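# Four arms lower a slung pipe into a trench

## Task

Using the pipe's slings, ease it down into the trench until it lies along its entire length on the trench floor. The attempt fails immediately if the pipe moves quickly while in contact with a bank or the trench, for example by being dropped from a height or rolled in.

## Robot and tools

ROBOTS. Four identical i2rt Big YAM arms, arm1 to arm4. Each has six revolute joints, a two-finger gripper and a wrist camera. Two fixed room cameras, cam_high and cam_low, also watch the scene. Each arm's foot (base_link) faces along its own +x. Foot positions in the scene frame, in metres: arm1 (-1.010, -0.478, 0.809); arm2 (-0.307, 0.516, 0.819); arm3 (0.612, -0.542, 0.812); arm4 (1.210, 0.500, 0.782). Arms 1 and 3 stand on the -y side and arms 2 and 4 on the +y side. A hand reaches roughly 1.0 m from the joint1 axis.

FRAME. Every pose uses one shared scene frame: the origin is on the floor and +z is up. "hand" is the point between the finger pads, about 1 cm short of the fingertips. The fingers point along the hand's +z axis and the gripper opens and closes along its y axis. Printed hand positions can be off, more so at long reach. hand_target is where the hand would be at the joint targets currently held.

JOINTS (absolute, radians): joint1_rad -2.879 to 2.879 (turns the arm about its foot, positive counter-clockwise seen from above, 0 along the foot's facing); joint2_rad 0 to 3.141 (shoulder; 0 is the upper arm pointing back, positive raises it and then brings it forward); joint3_rad 0 to 3.019 (elbow; 0 is folded, positive opens); joint4_rad -1.692 to 1.57 (hand pitch, positive tips the fingers up); joint5_rad -1.57 to 1.57 (hand yaw, positive toward the arm's right); joint6_rad -2.094 to 2.094 (hand roll, positive clockwise seen from behind). gripper_m 0 to 0.093 is the fingertip gap in metres, absolute. The tolerances for "done" are ±0.045, 0.14, 0.09, 0.055, 0.03 and 0.035 rad, and ±0.003 m for the gripper.

move. Its arguments are arm1, arm2, arm3 and arm4, each an object for that arm alone, plus optional cameras. An arm left out receives no new command. Inside an arm's object:
- joints: an object of named absolute targets (joint1_rad ... joint6_rad, gripper_m). Only the joints you name are set.
- target: a list of 7 numbers [x, y, z, qw, qx, qy, qz]. This is an absolute hand pose in the scene frame (metres, then a unit quaternion), not an offset. The hand travels in a straight line from its hand_target toward it. When target is given, joints may contain only gripper_m.
- speed: the top speed of the path in m/s, 0.002 to 0.5, default 0.25. It is allowed only together with target. Rotation is capped at twice this value in rad/s.
Every motion in one call starts at once. Hand paths all finish together, paced by the slowest one, and each lasts 0.5 to 10 s. No action runs longer than 15 s. Paths do not avoid obstacles or the other arms. Hands lag, drift and can overshoot the speed, especially with the arm nearly straight, and often stop a centimetre or more off. cameras is a list of names from arm1_cam_wrist to arm4_cam_wrist, cam_high, cam_low or "all". Leaving it out or passing null gives every camera; [] gives none. An unknown key or camera name makes the call invalid. An out-of-range value makes it refused, and after a refusal the later move, wait and finished_scene calls in that reply are skipped.

wait: seconds from 0 to 10. It commands nothing and returns the state and images. zoom_image: camera plus region [x0, y0, x1, y1] in pixels (origin top-left, at most 504x504) of that camera's latest image. All images are 672x504. read_manual: returns licence text only. finished_scene: scene, the current scene's number. It ends the scene, so the pipe must already rest correctly without help.

RESULTS. "move: arm1 done; arm2 time_out" gives each moved arm's worst outcome. joint_status and hand_status report how each motion ended. off_target means the joint came to rest short of its target and may still be pushing. time_out means the arm ran out of time; its joints keep a nearby target and keep pushing, and on_its_own lists them ("held at" is the target, not the reading). Sending a joint its reported position relieves the push. "joint command not followed" or "pose unreachable" means a self- or arm-collision check withheld the motion (the gripper still acts), and joints then read not_followed. An arm not named in a call appears under "as last shown" with status "not commanded". The pictures line names the images in order, and images may be slightly older than the state. Joint velocities are in rad/s (gripper m/s); "within noise" means the arm is still. Joint torques are in N m; entries 3 and 4 wrap around at ±28. While gripping a hard part, gripper_m reads up to 0.005 m narrower than the part. A closed empty gripper reads 0.000 to 0.002. To release, command a gap well above the current reading.

HEAT. Carrying a load, holding a stretched arm or pushing against something heats the motors. At 85 °C a MOTOR HOT line appears. At 100 °C the arm goes limp and drops what it holds for 30 to 60 s or more, shown by OVER-TEMPERATURE FAULT, and its keys read limit_stop_at_motor_heat. After such a stop, send the targets again.

AVOID. Never let the pipe fall, roll or slide quickly into the trench; lower it slowly with all slings and keep it level. Do not release it while it is still moving. Do not press two arms together hard, since that ends the scene; the collision check may act late and allows fingers, gripper housings and cameras to meet. Do not knock anything out of the work area or onto the floor. Arms keep pushing on contact, so avoid driving into the ground or the trench banks. Loose objects may occasionally be nudged by outside pushes.

Each tool is called as name([rows], argument=value, ...), one row to a line, values as JSON.

## Session

move()

Scene clock: 0.00 s.
Joint torques (N m): no reading
Heat: arm1: hottest joint2_rad 29 °C; arm2: hottest gripper 29 °C; arm3: hottest joint2_rad 29 °C; arm4: hottest joint5_rad 29 °C.
Joint velocities: within noise
arm1.joint_positions: joint1_rad=+0.463 joint2_rad=+0.644 joint3_rad=+1.433 joint4_rad=-1.528 joint5_rad=-0.151 joint6_rad=+0.131 gripper_m=+0.09396
arm1.joint_status: not commanded
arm1.hand: x=-1.1007 y=-0.2799 z=+1.3245 quat_wxyz=(-0.162, +0.716, -0.571, -0.367) (m; scene frame)
arm1.hand_target: x=-1.1003 y=-0.2818 z=+1.3343 quat_wxyz=(-0.169, +0.713, -0.567, -0.376) (m; scene frame)
arm1.hand_status: not commanded
arm2.joint_positions: joint1_rad=+0.344 joint2_rad=+0.519 joint3_rad=+1.379 joint4_rad=-1.320 joint5_rad=+0.063 joint6_rad=+0.187 gripper_m=+0.09396
arm2.joint_status: not commanded
arm2.hand: x=-0.2620 y=+0.3341 z=+1.3801 quat_wxyz=(-0.439, -0.579, -0.615, +0.304) (m; scene frame)
arm2.hand_target: x=-0.2629 y=+0.3373 z=+1.3911 quat_wxyz=(-0.449, -0.575, -0.610, +0.310) (m; scene frame)
arm2.hand_status: not commanded
arm3.joint_positions: joint1_rad=-0.192 joint2_rad=+0.525 joint3_rad=+1.406 joint4_rad=-1.298 joint5_rad=-0.073 joint6_rad=+0.119 gripper_m=+0.09396
arm3.joint_status: not commanded
arm3.hand: x=+0.6033 y=-0.3522 z=+1.3879 quat_wxyz=(-0.348, +0.562, -0.618, -0.425) (m; scene frame)
arm3.hand_target: x=+0.6032 y=-0.3558 z=+1.3978 quat_wxyz=(-0.355, +0.558, -0.613, -0.433) (m; scene frame)
arm3.hand_status: not commanded
arm4.joint_positions: joint1_rad=-0.380 joint2_rad=+0.466 joint3_rad=+1.426 joint4_rad=-1.395 joint5_rad=+0.164 joint6_rad=+0.191 gripper_m=+0.09396
arm4.joint_status: not commanded
arm4.hand: x=+1.1323 y=+0.3633 z=+1.3533 quat_wxyz=(-0.305, -0.747, -0.388, +0.446) (m; scene frame)
arm4.hand_target: x=+1.1330 y=+0.3657 z=+1.3639 quat_wxyz=(-0.312, -0.741, -0.383, +0.454) (m; scene frame)
arm4.hand_status: not commanded
pictures: arm1_cam_wrist, arm2_cam_wrist, arm3_cam_wrist, arm4_cam_wrist, cam_high, cam_low

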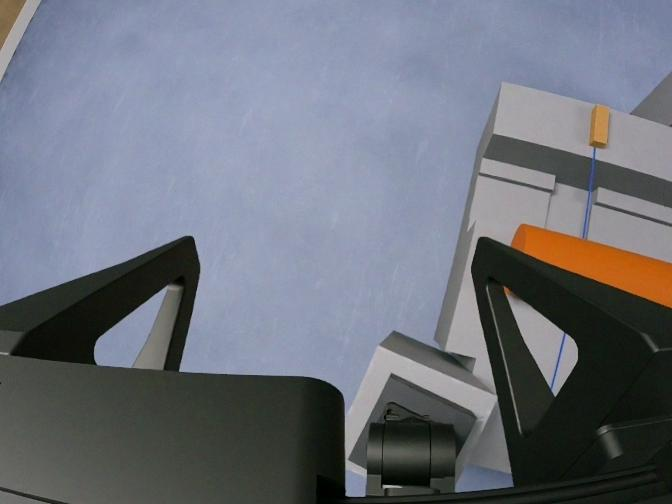

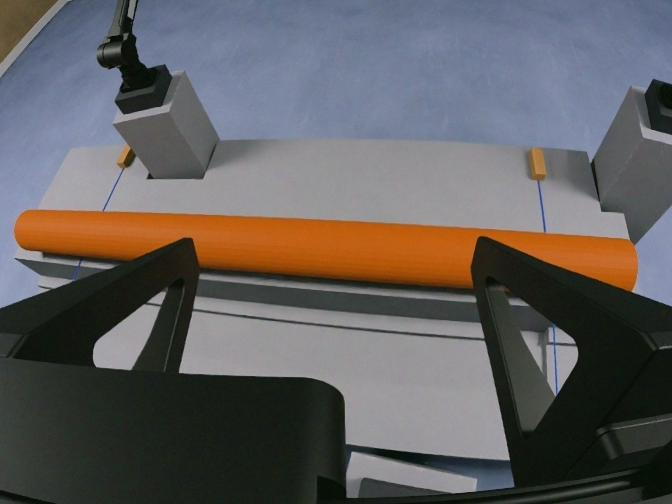

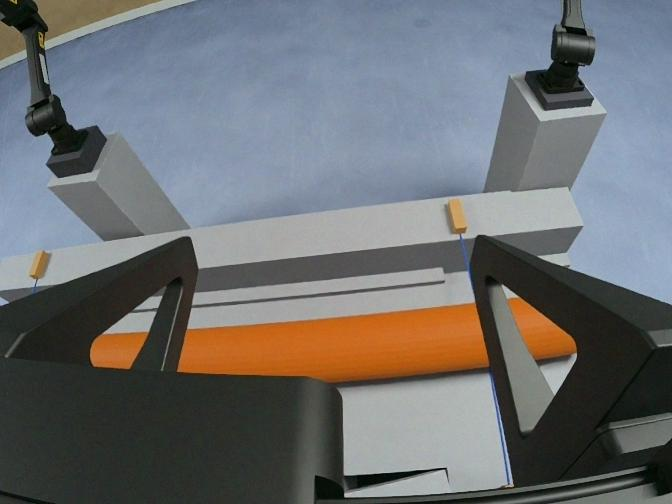

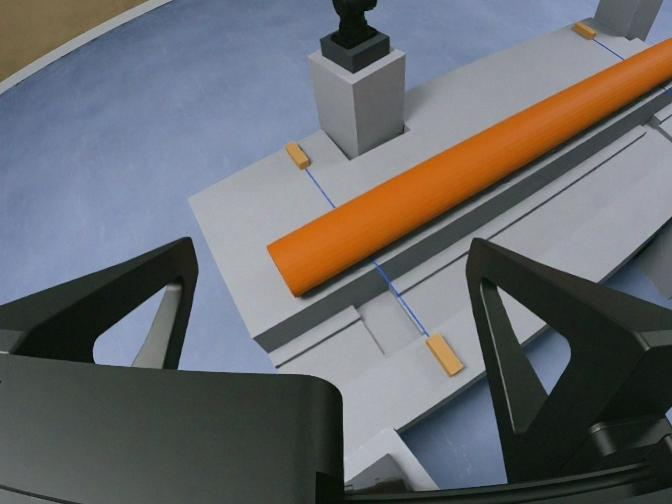

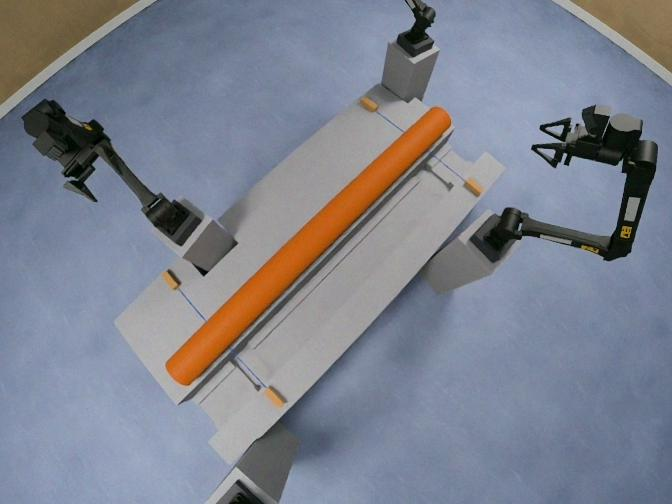

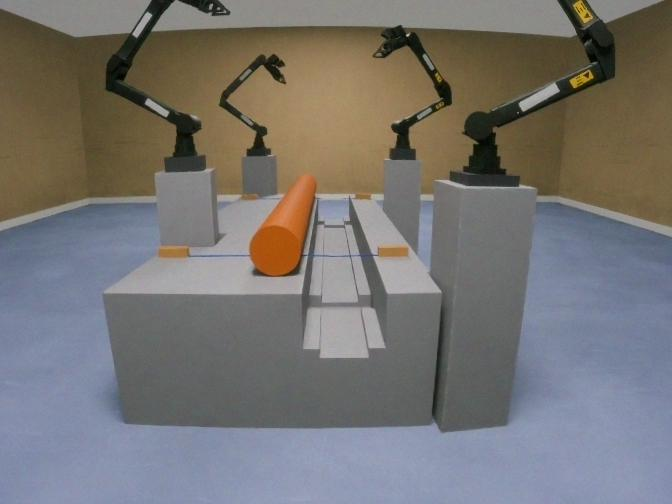

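move(arm1={"target":[-0.72,-0.3,0.9,0,0.7071,-0.7071,0],"speed":0.3}, arm2={"target":[-0.65,0.22,0.85,0,0.7071,0.7071,0],"speed":0.3}, arm3={"target":[0.83,-0.3,0.9,0,0.7071,-0.7071,0],"speed":0.3}, arm4={"target":[0.85,0.24,0.85,0,0.7071,0.7071,0],"speed":0.3})

Scene clock: 23.23 s.
Joint torques (N m): arm1=[-0.5 -9.76 8.02 0.95 0.02 -0.12] | arm2=[-1.73 -15.85 12.07 -0.21 -0.08 0.06] | arm3=[1.79 -11.46 7.45 0.39 -0.06 -0.08] | arm4=[0.91 -14.68 10.37 0.38 0.1 -0.03]
Heat: arm1: hottest joint2_rad 29 °C; arm2: hottest joint3_rad 32 °C; arm3: hottest joint2_rad 29 °C; arm4: hottest joint3_rad 30 °C.
move: arm1 done; arm2 off_target; arm3 done; arm4 off_target
Joint velocities: within noise
arm1.joint_positions: joint1_rad=-0.845 joint2_rad=+1.352 joint3_rad=+0.856 joint4_rad=-1.099 joint5_rad=-0.017 joint6_rad=-1.021 gripper_m=+0.09396
arm1.joint_status: not commanded
arm1.hand: x=-0.7258 y=-0.3003 z=+0.8987 quat_wxyz=(+0.008, +0.706, -0.708, -0.003) (m; scene frame)
arm1.hand_target: x=-0.7201 y=-0.3000 z=+0.9000 quat_wxyz=(+0.000, +0.707, -0.707, +0.000) (m; scene frame)
arm1.hand_status: done (0.006 m and 0.9 deg from the pose sent, 0.571 m and 49.0 deg at the start; a joint's target at an end of its range on 21 of 91 steps)
arm2.joint_positions: joint1_rad=-0.777 joint2_rad=+1.733 joint3_rad=+1.052 joint4_rad=-0.968 joint5_rad=+0.011 joint6_rad=-0.846 gripper_m=+0.09396
arm2.joint_status: not commanded
arm2.hand: x=-0.6264 y=+0.2320 z=+0.8326 quat_wxyz=(-0.002, -0.704, -0.710, -0.032) (m; scene frame)
arm2.hand_target: x=-0.6493 y=+0.2208 z=+0.8508 quat_wxyz=(+0.000, -0.707, -0.707, +0.000) (m; scene frame)
arm2.hand_status: off_target (0.032 m and 3.8 deg from the pose sent, 0.667 m and 64.7 deg at the start)
arm3.joint_positions: joint1_rad=-0.900 joint2_rad=+1.331 joint3_rad=+0.813 joint4_rad=-1.089 joint5_rad=+0.001 joint6_rad=-0.720 gripper_m=+0.09396
arm3.joint_status: not commanded
arm3.hand: x=+0.8272 y=-0.3057 z=+0.8946 quat_wxyz=(+0.014, +0.702, -0.712, -0.001) (m; scene frame)
arm3.hand_target: x=+0.8299 y=-0.3001 z=+0.9000 quat_wxyz=(+0.000, +0.707, -0.707, +0.000) (m; scene frame)
arm3.hand_status: done (0.008 m and 1.8 deg from the pose sent, 0.541 m and 66.9 deg at the start)
arm4.joint_positions: joint1_rad=-1.015 joint2_rad=+1.643 joint3_rad=+1.054 joint4_rad=-1.058 joint5_rad=+0.003 joint6_rad=-0.928 gripper_m=+0.09396
arm4.joint_status: not commanded
arm4.hand: x=+0.8708 y=+0.2586 z=+0.8271 quat_wxyz=(-0.007, -0.714, -0.699, -0.038) (m; scene frame)
arm4.hand_target: x=+0.8512 y=+0.2408 z=+0.8508 quat_wxyz=(+0.000, -0.707, -0.707, +0.000) (m; scene frame)
arm4.hand_status: off_target (0.036 m and 4.6 deg from the pose sent, 0.590 m and 73.3 deg at the start)
pictures: arm1_cam_wrist, arm2_cam_wrist, arm3_cam_wrist, arm4_cam_wrist, cam_high, cam_low

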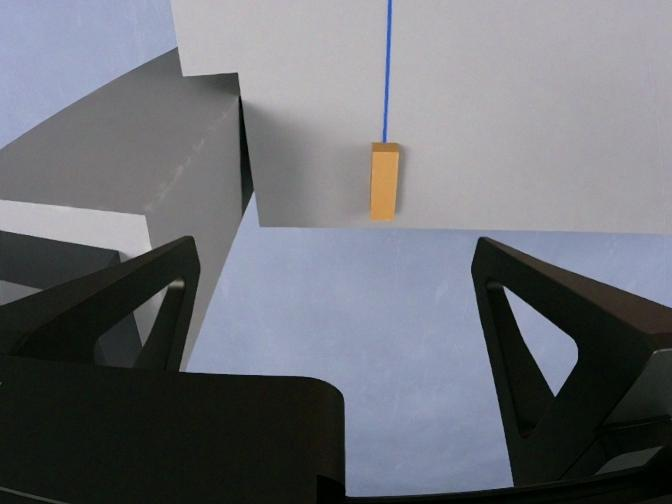

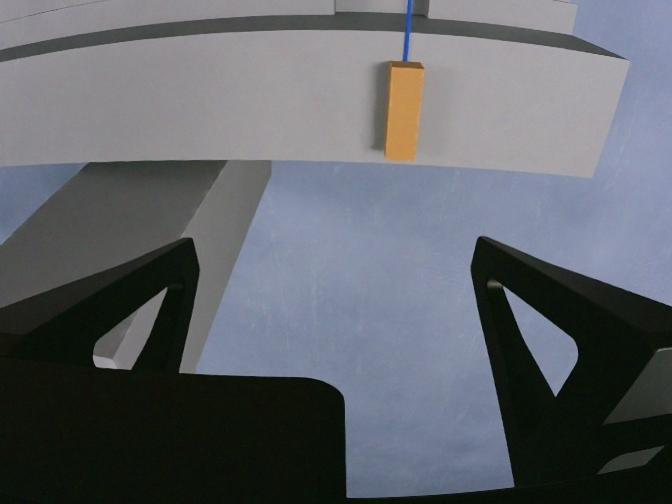

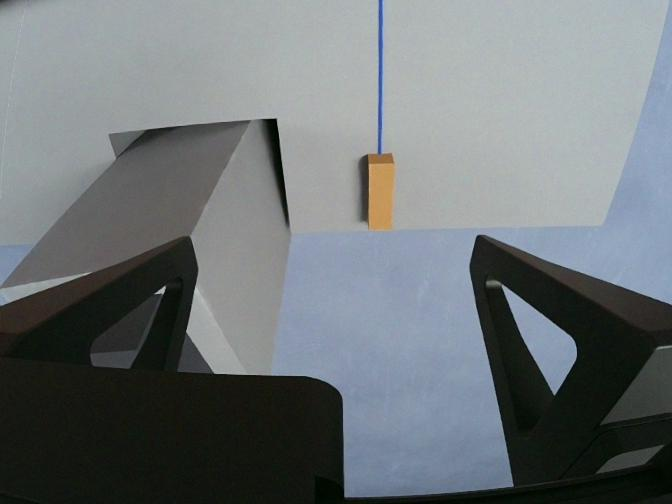

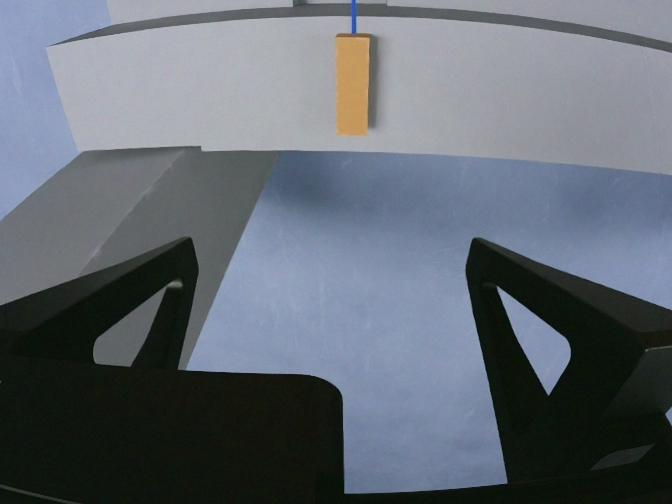

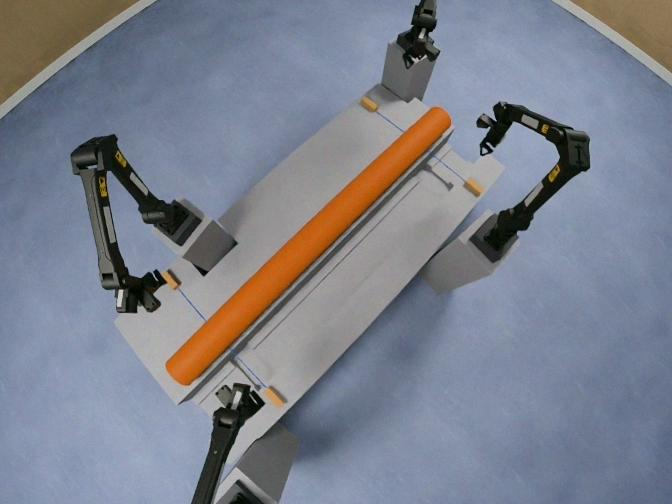

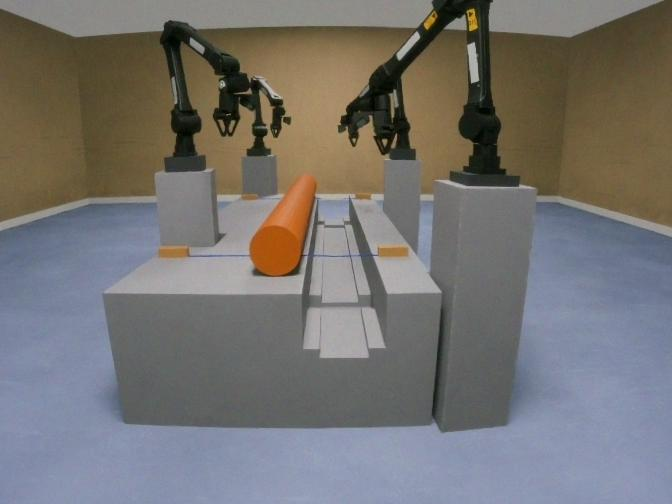

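move(arm1={"target":[-0.65,-0.46,0.62,0,0.7071,-0.7071,0],"speed":0.25}, arm2={"target":[-0.72,0.255,0.62,0,0.7071,0.7071,0],"speed":0.25}, arm3={"target":[0.89,-0.48,0.62,0,0.7071,-0.7071,0],"speed":0.25}, arm4={"target":[0.83,0.255,0.63,0,0.7071,0.7071,0],"speed":0.25})

Scene clock: 35.03 s.
Joint torques (N m): arm1=[-0.03 -13.57 3.26 0.98 -0.08 -0.11] | arm2=[-1.49 -18.78 7.24 -0.01 -0.12 0.03] | arm3=[1.38 -14.39 1.1 0.38 -0.3 -0.06] | arm4=[-0.21 -16.91 4.25 0.61 0.09 -0.01]
Heat: arm1: hottest joint3_rad 30 °C; arm2: hottest joint3_rad 33 °C; arm3: hottest joint2_rad 29 °C; arm4: hottest joint3_rad 31 °C.
move: arm1 done; arm2 off_target; arm3 done; arm4 off_target
Joint velocities: within noise
arm1.joint_positions: joint1_rad=-1.341 joint2_rad=+2.089 joint3_rad=+0.750 joint4_rad=-0.264 joint5_rad=-0.009 joint6_rad=-1.509 gripper_m=+0.09396
arm1.joint_status: not commanded
arm1.hand: x=-0.6597 y=-0.4609 z=+0.6219 quat_wxyz=(+0.007, +0.703, -0.711, -0.006) (m; scene frame)
arm1.hand_target: x=-0.6501 y=-0.4600 z=+0.6202 quat_wxyz=(+0.000, +0.707, -0.707, +0.000) (m; scene frame)
arm1.hand_status: done (0.010 m and 1.2 deg from the pose sent, 0.330 m and 0.9 deg at the start)
arm2.joint_positions: joint1_rad=-0.935 joint2_rad=+2.255 joint3_rad=+1.132 joint4_rad=-0.500 joint5_rad=+0.013 joint6_rad=-1.000 gripper_m=+0.09396
arm2.joint_status: not commanded
arm2.hand: x=-0.6998 y=+0.2617 z=+0.6154 quat_wxyz=(-0.005, -0.706, -0.708, -0.021) (m; scene frame)
arm2.hand_target: x=-0.7196 y=+0.2554 z=+0.6206 quat_wxyz=(+0.000, -0.707, -0.707, +0.000) (m; scene frame)
arm2.hand_status: off_target (0.022 m and 2.5 deg from the pose sent, 0.233 m and 3.8 deg at the start)
arm3.joint_positions: joint1_rad=-1.517 joint2_rad=+2.062 joint3_rad=+0.548 joint4_rad=-0.084 joint5_rad=+0.011 joint6_rad=-1.341 gripper_m=+0.09396
arm3.joint_status: not commanded
arm3.hand: x=+0.8820 y=-0.4828 z=+0.6187 quat_wxyz=(+0.010, +0.704, -0.711, -0.005) (m; scene frame)
arm3.hand_target: x=+0.8901 y=-0.4800 z=+0.6201 quat_wxyz=(+0.000, +0.707, -0.707, +0.000) (m; scene frame)
arm3.hand_status: done (0.009 m and 1.4 deg from the pose sent, 0.331 m and 1.8 deg at the start)
arm4.joint_positions: joint1_rad=-1.054 joint2_rad=+2.089 joint3_rad=+1.010 joint4_rad=-0.520 joint5_rad=+0.003 joint6_rad=-0.983 gripper_m=+0.09396
arm4.joint_status: not commanded
arm4.hand: x=+0.8411 y=+0.2571 z=+0.6243 quat_wxyz=(-0.004, -0.709, -0.705, -0.015) (m; scene frame)
arm4.hand_target: x=+0.8301 y=+0.2551 z=+0.6301 quat_wxyz=(+0.000, -0.707, -0.707, +0.000) (m; scene frame)
arm4.hand_status: off_target (0.013 m and 1.8 deg from the pose sent, 0.201 m and 4.7 deg at the start)
pictures: arm1_cam_wrist, arm2_cam_wrist, arm3_cam_wrist, arm4_cam_wrist, cam_high, cam_low

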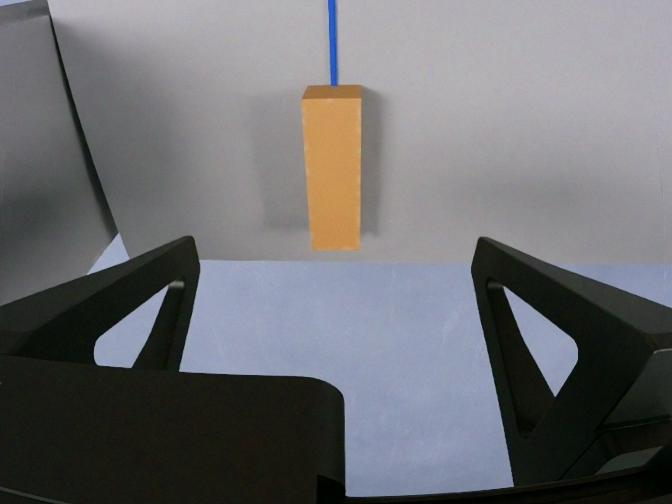

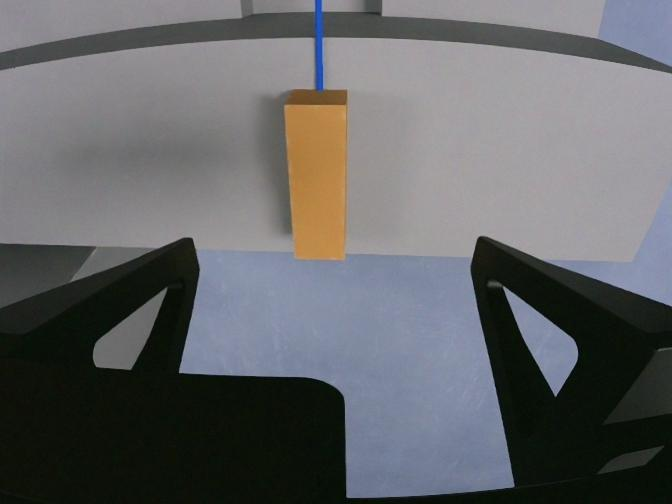

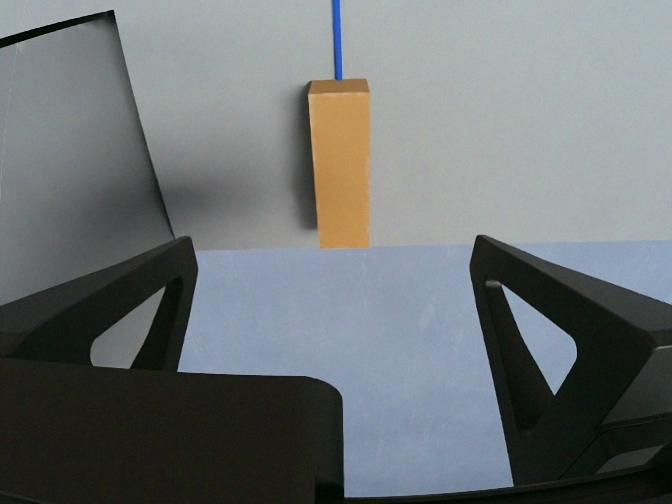

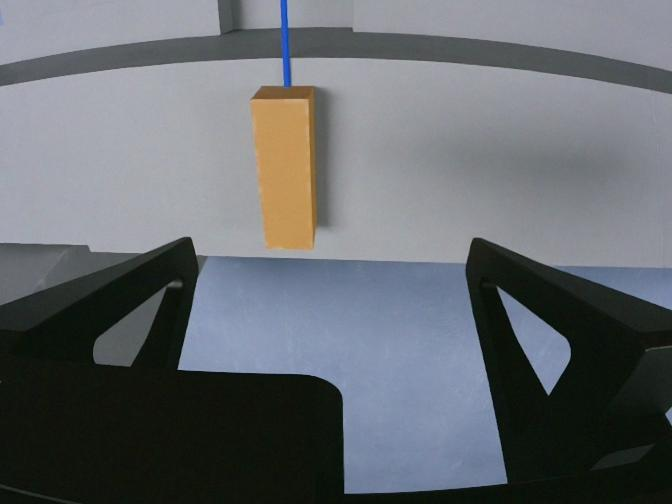

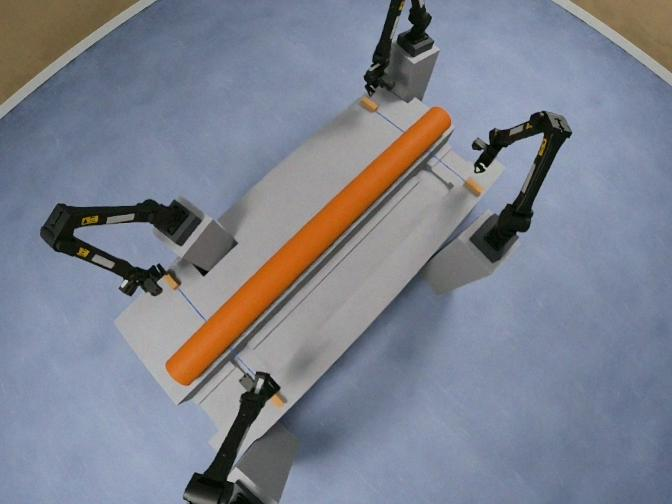

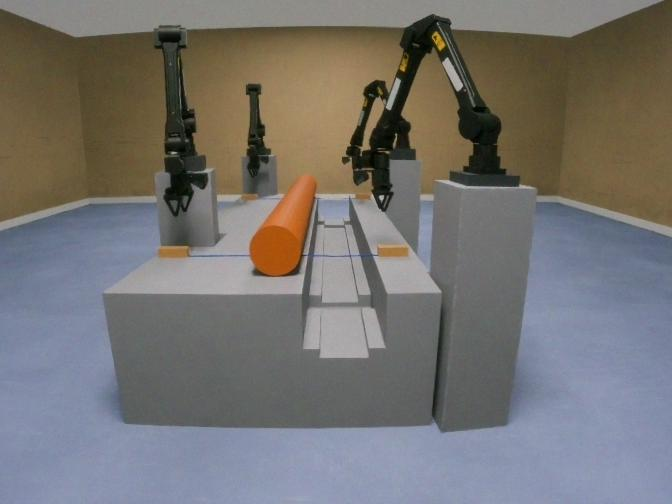

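move(arm1={"target":[-0.65,-0.478,0.555,0,0.7071,-0.7071,0],"speed":0.2}, arm2={"target":[-0.712,0.269,0.56,0,0.7071,0.7071,0],"speed":0.2}, arm3={"target":[0.895,-0.495,0.557,0,0.7071,-0.7071,0],"speed":0.2}, arm4={"target":[0.856,0.268,0.561,0,0.7071,0.7071,0],"speed":0.2})

Scene clock: 44.13 s.
Joint torques (N m): arm1=[-0.62 -14.15 1.58 0.85 -0.09 -0.07] | arm2=[-1.61 -19.55 5.48 -0.03 -0.11 0.07] | arm3=[0.79 -15.27 -0.34 0.43 -0.28 -0.06] | arm4=[0.09 -17.32 2.45 0.64 0.07 0.08]
Heat: arm1: hottest joint2_rad 30 °C; arm2: hottest joint3_rad 33 °C; arm3: hottest joint2_rad 29 °C; arm4: hottest joint3_rad 31 °C.
move: arm1 done; arm2 off_target; arm3 done; arm4 off_target
Joint velocities: within noise
arm1.joint_positions: joint1_rad=-1.384 joint2_rad=+2.289 joint3_rad=+0.812 joint4_rad=-0.118 joint5_rad=-0.009 joint6_rad=-1.558 gripper_m=+0.09396
arm1.joint_status: not commanded
arm1.hand: x=-0.6544 y=-0.4762 z=+0.5587 quat_wxyz=(+0.003, +0.706, -0.709, -0.003) (m; scene frame)
arm1.hand_target: x=-0.6500 y=-0.4779 z=+0.5551 quat_wxyz=(+0.000, +0.707, -0.707, +0.000) (m; scene frame)
arm1.hand_status: done (0.006 m and 0.6 deg from the pose sent, 0.070 m and 1.2 deg at the start)
arm2.joint_positions: joint1_rad=-0.950 joint2_rad=+2.393 joint3_rad=+1.140 joint4_rad=-0.371 joint5_rad=+0.013 joint6_rad=-1.018 gripper_m=+0.09396
arm2.joint_status: not commanded
arm2.hand: x=-0.6920 y=+0.2742 z=+0.5543 quat_wxyz=(-0.005, -0.705, -0.709, -0.021) (m; scene frame)
arm2.hand_target: x=-0.7118 y=+0.2692 z=+0.5605 quat_wxyz=(+0.000, -0.707, -0.707, +0.000) (m; scene frame)
arm2.hand_status: off_target (0.021 m and 2.5 deg from the pose sent, 0.057 m and 2.4 deg at the start)
arm3.joint_positions: joint1_rad=-1.566 joint2_rad=+2.293 joint3_rad=+0.624 joint4_rad=+0.080 joint5_rad=+0.011 joint6_rad=-1.398 gripper_m=+0.09396
arm3.joint_status: not commanded
arm3.hand: x=+0.8904 y=-0.4946 z=+0.5571 quat_wxyz=(+0.006, +0.706, -0.708, -0.003) (m; scene frame)
arm3.hand_target: x=+0.8950 y=-0.4950 z=+0.5571 quat_wxyz=(+0.000, +0.707, -0.707, +0.000) (m; scene frame)
arm3.hand_status: done (0.005 m and 0.8 deg from the pose sent, 0.064 m and 1.4 deg at the start)
arm4.joint_positions: joint1_rad=-1.054 joint2_rad=+2.242 joint3_rad=+0.962 joint4_rad=-0.320 joint5_rad=+0.003 joint6_rad=-0.984 gripper_m=+0.09396
arm4.joint_status: not commanded
arm4.hand: x=+0.8654 y=+0.2727 z=+0.5541 quat_wxyz=(-0.004, -0.708, -0.706, -0.015) (m; scene frame)
arm4.hand_target: x=+0.8559 y=+0.2680 z=+0.5611 quat_wxyz=(+0.000, -0.707, -0.707, +0.000) (m; scene frame)
arm4.hand_status: off_target (0.013 m and 1.8 deg from the pose sent, 0.066 m and 1.8 deg at the start)
pictures: arm1_cam_wrist, arm2_cam_wrist, arm3_cam_wrist, arm4_cam_wrist, cam_high, cam_low

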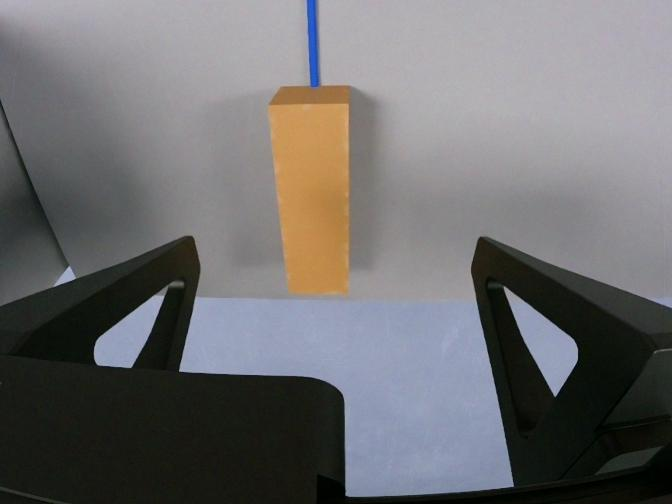

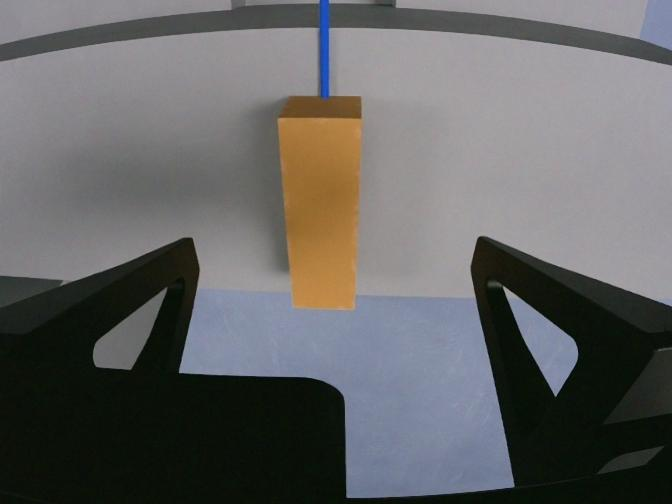

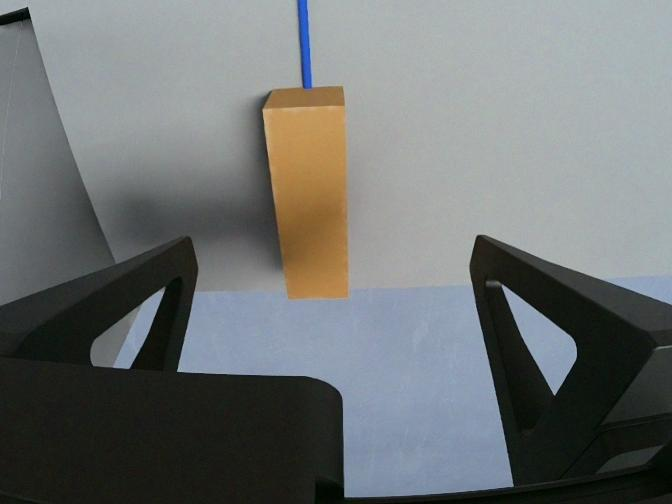

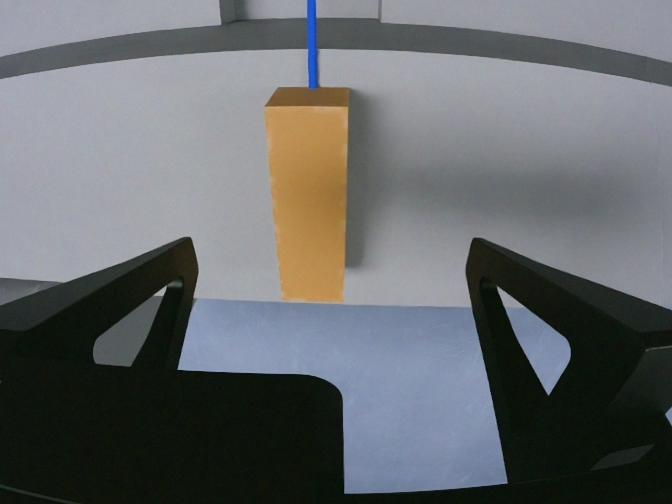

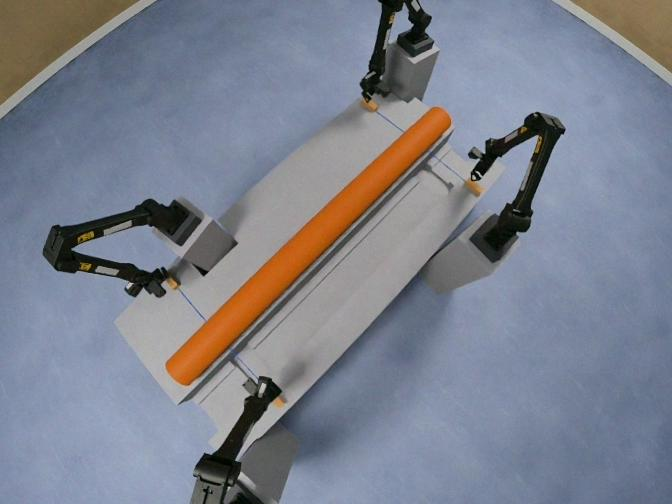

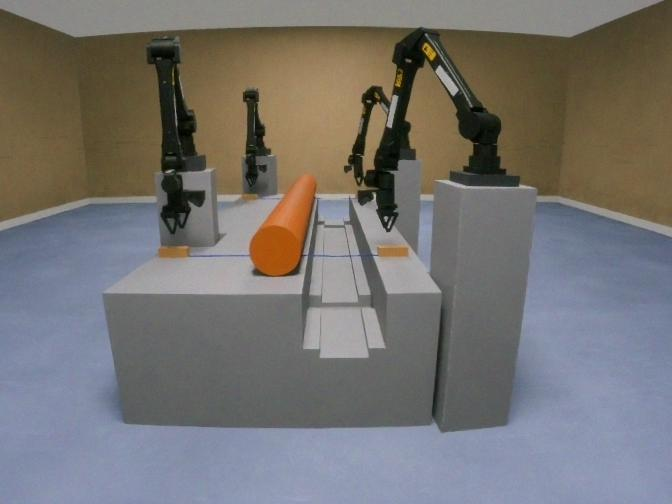

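move(arm1={"target":[-0.66,-0.49,0.50,0,0.7071,-0.7071,0],"speed":0.2}, arm2={"target":[-0.705,0.28,0.508,0,0.7071,0.7071,0],"speed":0.2}, arm3={"target":[0.882,-0.507,0.503,0,0.7071,-0.7071,0],"speed":0.2}, arm4={"target":[0.868,0.28,0.51,0,0.7071,0.7071,0],"speed":0.2}, cameras=["arm1_cam_wrist","arm2_cam_wrist","arm3_cam_wrist","arm4_cam_wrist"])

zoom_image(camera="arm4_cam_wrist", region=[160, 60, 520, 330])

Scene clock: 50.87 s.
Joint torques (N m): arm1=[0.03 -14.45 0.46 1.02 -0.06 -0.11] | arm2=[-1.67 -19.43 4.27 -0.02 -0.11 0.07] | arm3=[0.73 -15.74 -1.55 0.42 -0.26 -0.07] | arm4=[-0.32 -16.85 1.68 0.62 0.09 0]
Heat: arm1: hottest joint2_rad 30 °C; arm2: hottest joint3_rad 33 °C; arm3: hottest joint2_rad 30 °C; arm4: hottest joint3_rad 30 °C.
move: arm1 done; arm2 off_target; arm3 done; arm4 off_target
Joint velocities: within noise
arm1.joint_positions: joint1_rad=-1.415 joint2_rad=+2.454 joint3_rad=+0.864 joint4_rad=+0.001 joint5_rad=-0.009 joint6_rad=-1.590 gripper_m=+0.09396
arm1.joint_status: not commanded
arm1.hand: x=-0.6601 y=-0.4876 z=+0.5044 quat_wxyz=(+0.001, +0.706, -0.708, -0.001) (m; scene frame)
arm1.hand_target: x=-0.6599 y=-0.4900 z=+0.5001 quat_wxyz=(+0.000, +0.707, -0.707, +0.000) (m; scene frame)
arm1.hand_status: done (0.005 m and 0.3 deg from the pose sent, 0.061 m and 0.6 deg at the start)
arm2.joint_positions: joint1_rad=-0.964 joint2_rad=+2.513 joint3_rad=+1.170 joint4_rad=-0.274 joint5_rad=+0.013 joint6_rad=-1.031 gripper_m=+0.09396
arm2.joint_status: not commanded
arm2.hand: x=-0.6874 y=+0.2834 z=+0.5044 quat_wxyz=(-0.005, -0.705, -0.709, -0.017) (m; scene frame)
arm2.hand_target: x=-0.7047 y=+0.2804 z=+0.5083 quat_wxyz=(+0.000, -0.707, -0.707, +0.000) (m; scene frame)
arm2.hand_status: off_target (0.018 m and 2.1 deg from the pose sent, 0.048 m and 2.5 deg at the start)
arm3.joint_positions: joint1_rad=-1.603 joint2_rad=+2.490 joint3_rad=+0.673 joint4_rad=+0.228 joint5_rad=+0.011 joint6_rad=-1.436 gripper_m=+0.09396
arm3.joint_status: not commanded
arm3.hand: x=+0.8774 y=-0.5062 z=+0.5029 quat_wxyz=(+0.006, +0.707, -0.708, -0.004) (m; scene frame)
arm3.hand_target: x=+0.8820 y=-0.5070 z=+0.5030 quat_wxyz=(+0.000, +0.707, -0.707, +0.000) (m; scene frame)
arm3.hand_status: done (0.005 m and 0.8 deg from the pose sent, 0.056 m and 0.8 deg at the start)
arm4.joint_positions: joint1_rad=-1.055 joint2_rad=+2.367 joint3_rad=+0.962 joint4_rad=-0.192 joint5_rad=+0.003 joint6_rad=-0.986 gripper_m=+0.09396
arm4.joint_status: not commanded
arm4.hand: x=+0.8789 y=+0.2819 z=+0.5053 quat_wxyz=(-0.004, -0.708, -0.706, -0.014) (m; scene frame)
arm4.hand_target: x=+0.8680 y=+0.2800 z=+0.5101 quat_wxyz=(+0.000, -0.707, -0.707, +0.000) (m; scene frame)
arm4.hand_status: off_target (0.012 m and 1.6 deg from the pose sent, 0.045 m and 1.9 deg at the start)
pictures: arm1_cam_wrist, arm2_cam_wrist, arm3_cam_wrist, arm4_cam_wrist

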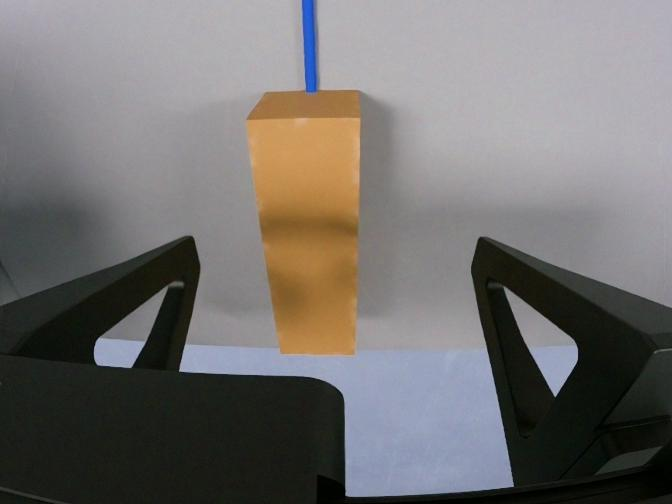

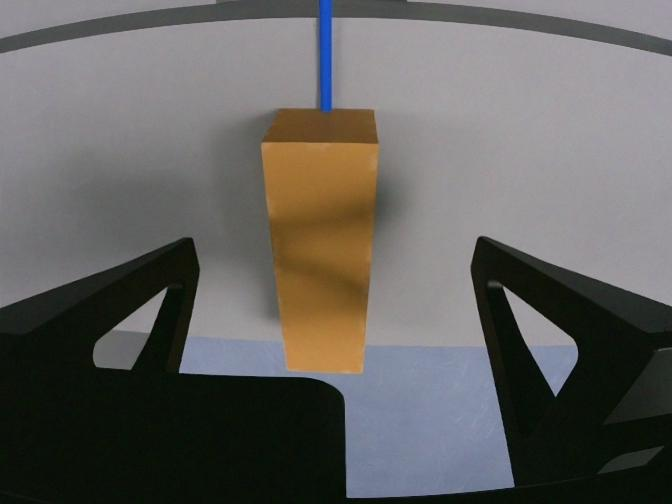

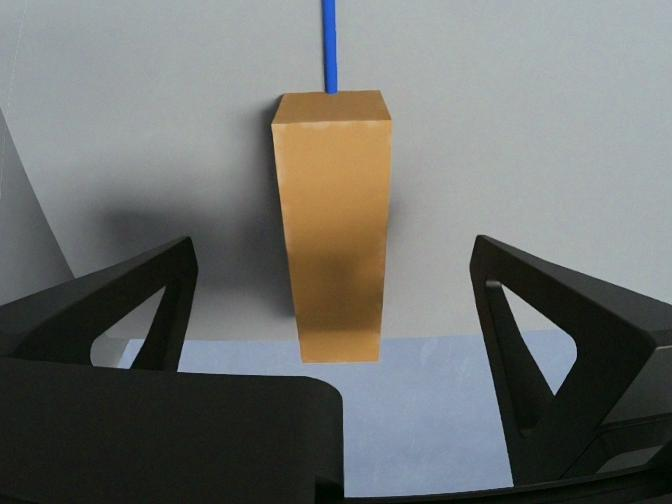

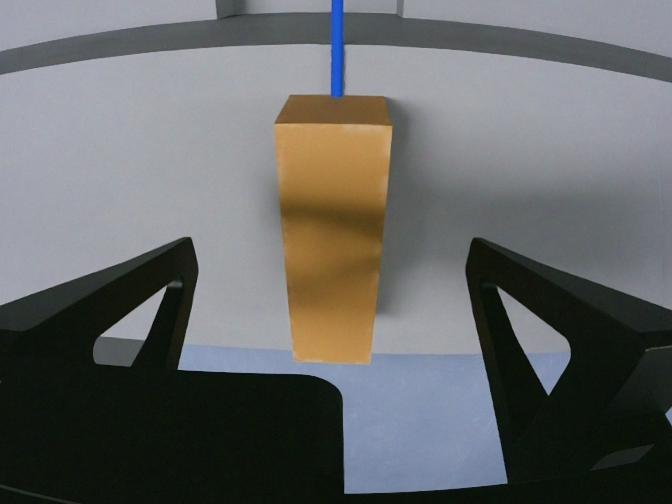

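Scaled by 1.400 from the camera's 672x504 image, which has a finer 960x720 frame.

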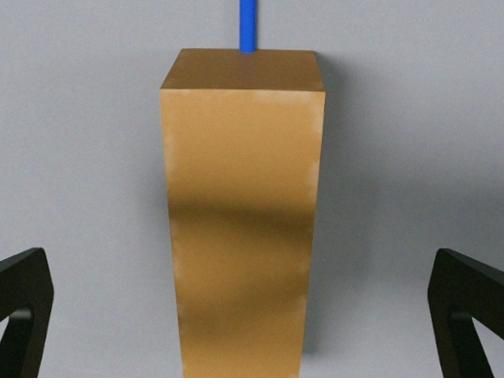

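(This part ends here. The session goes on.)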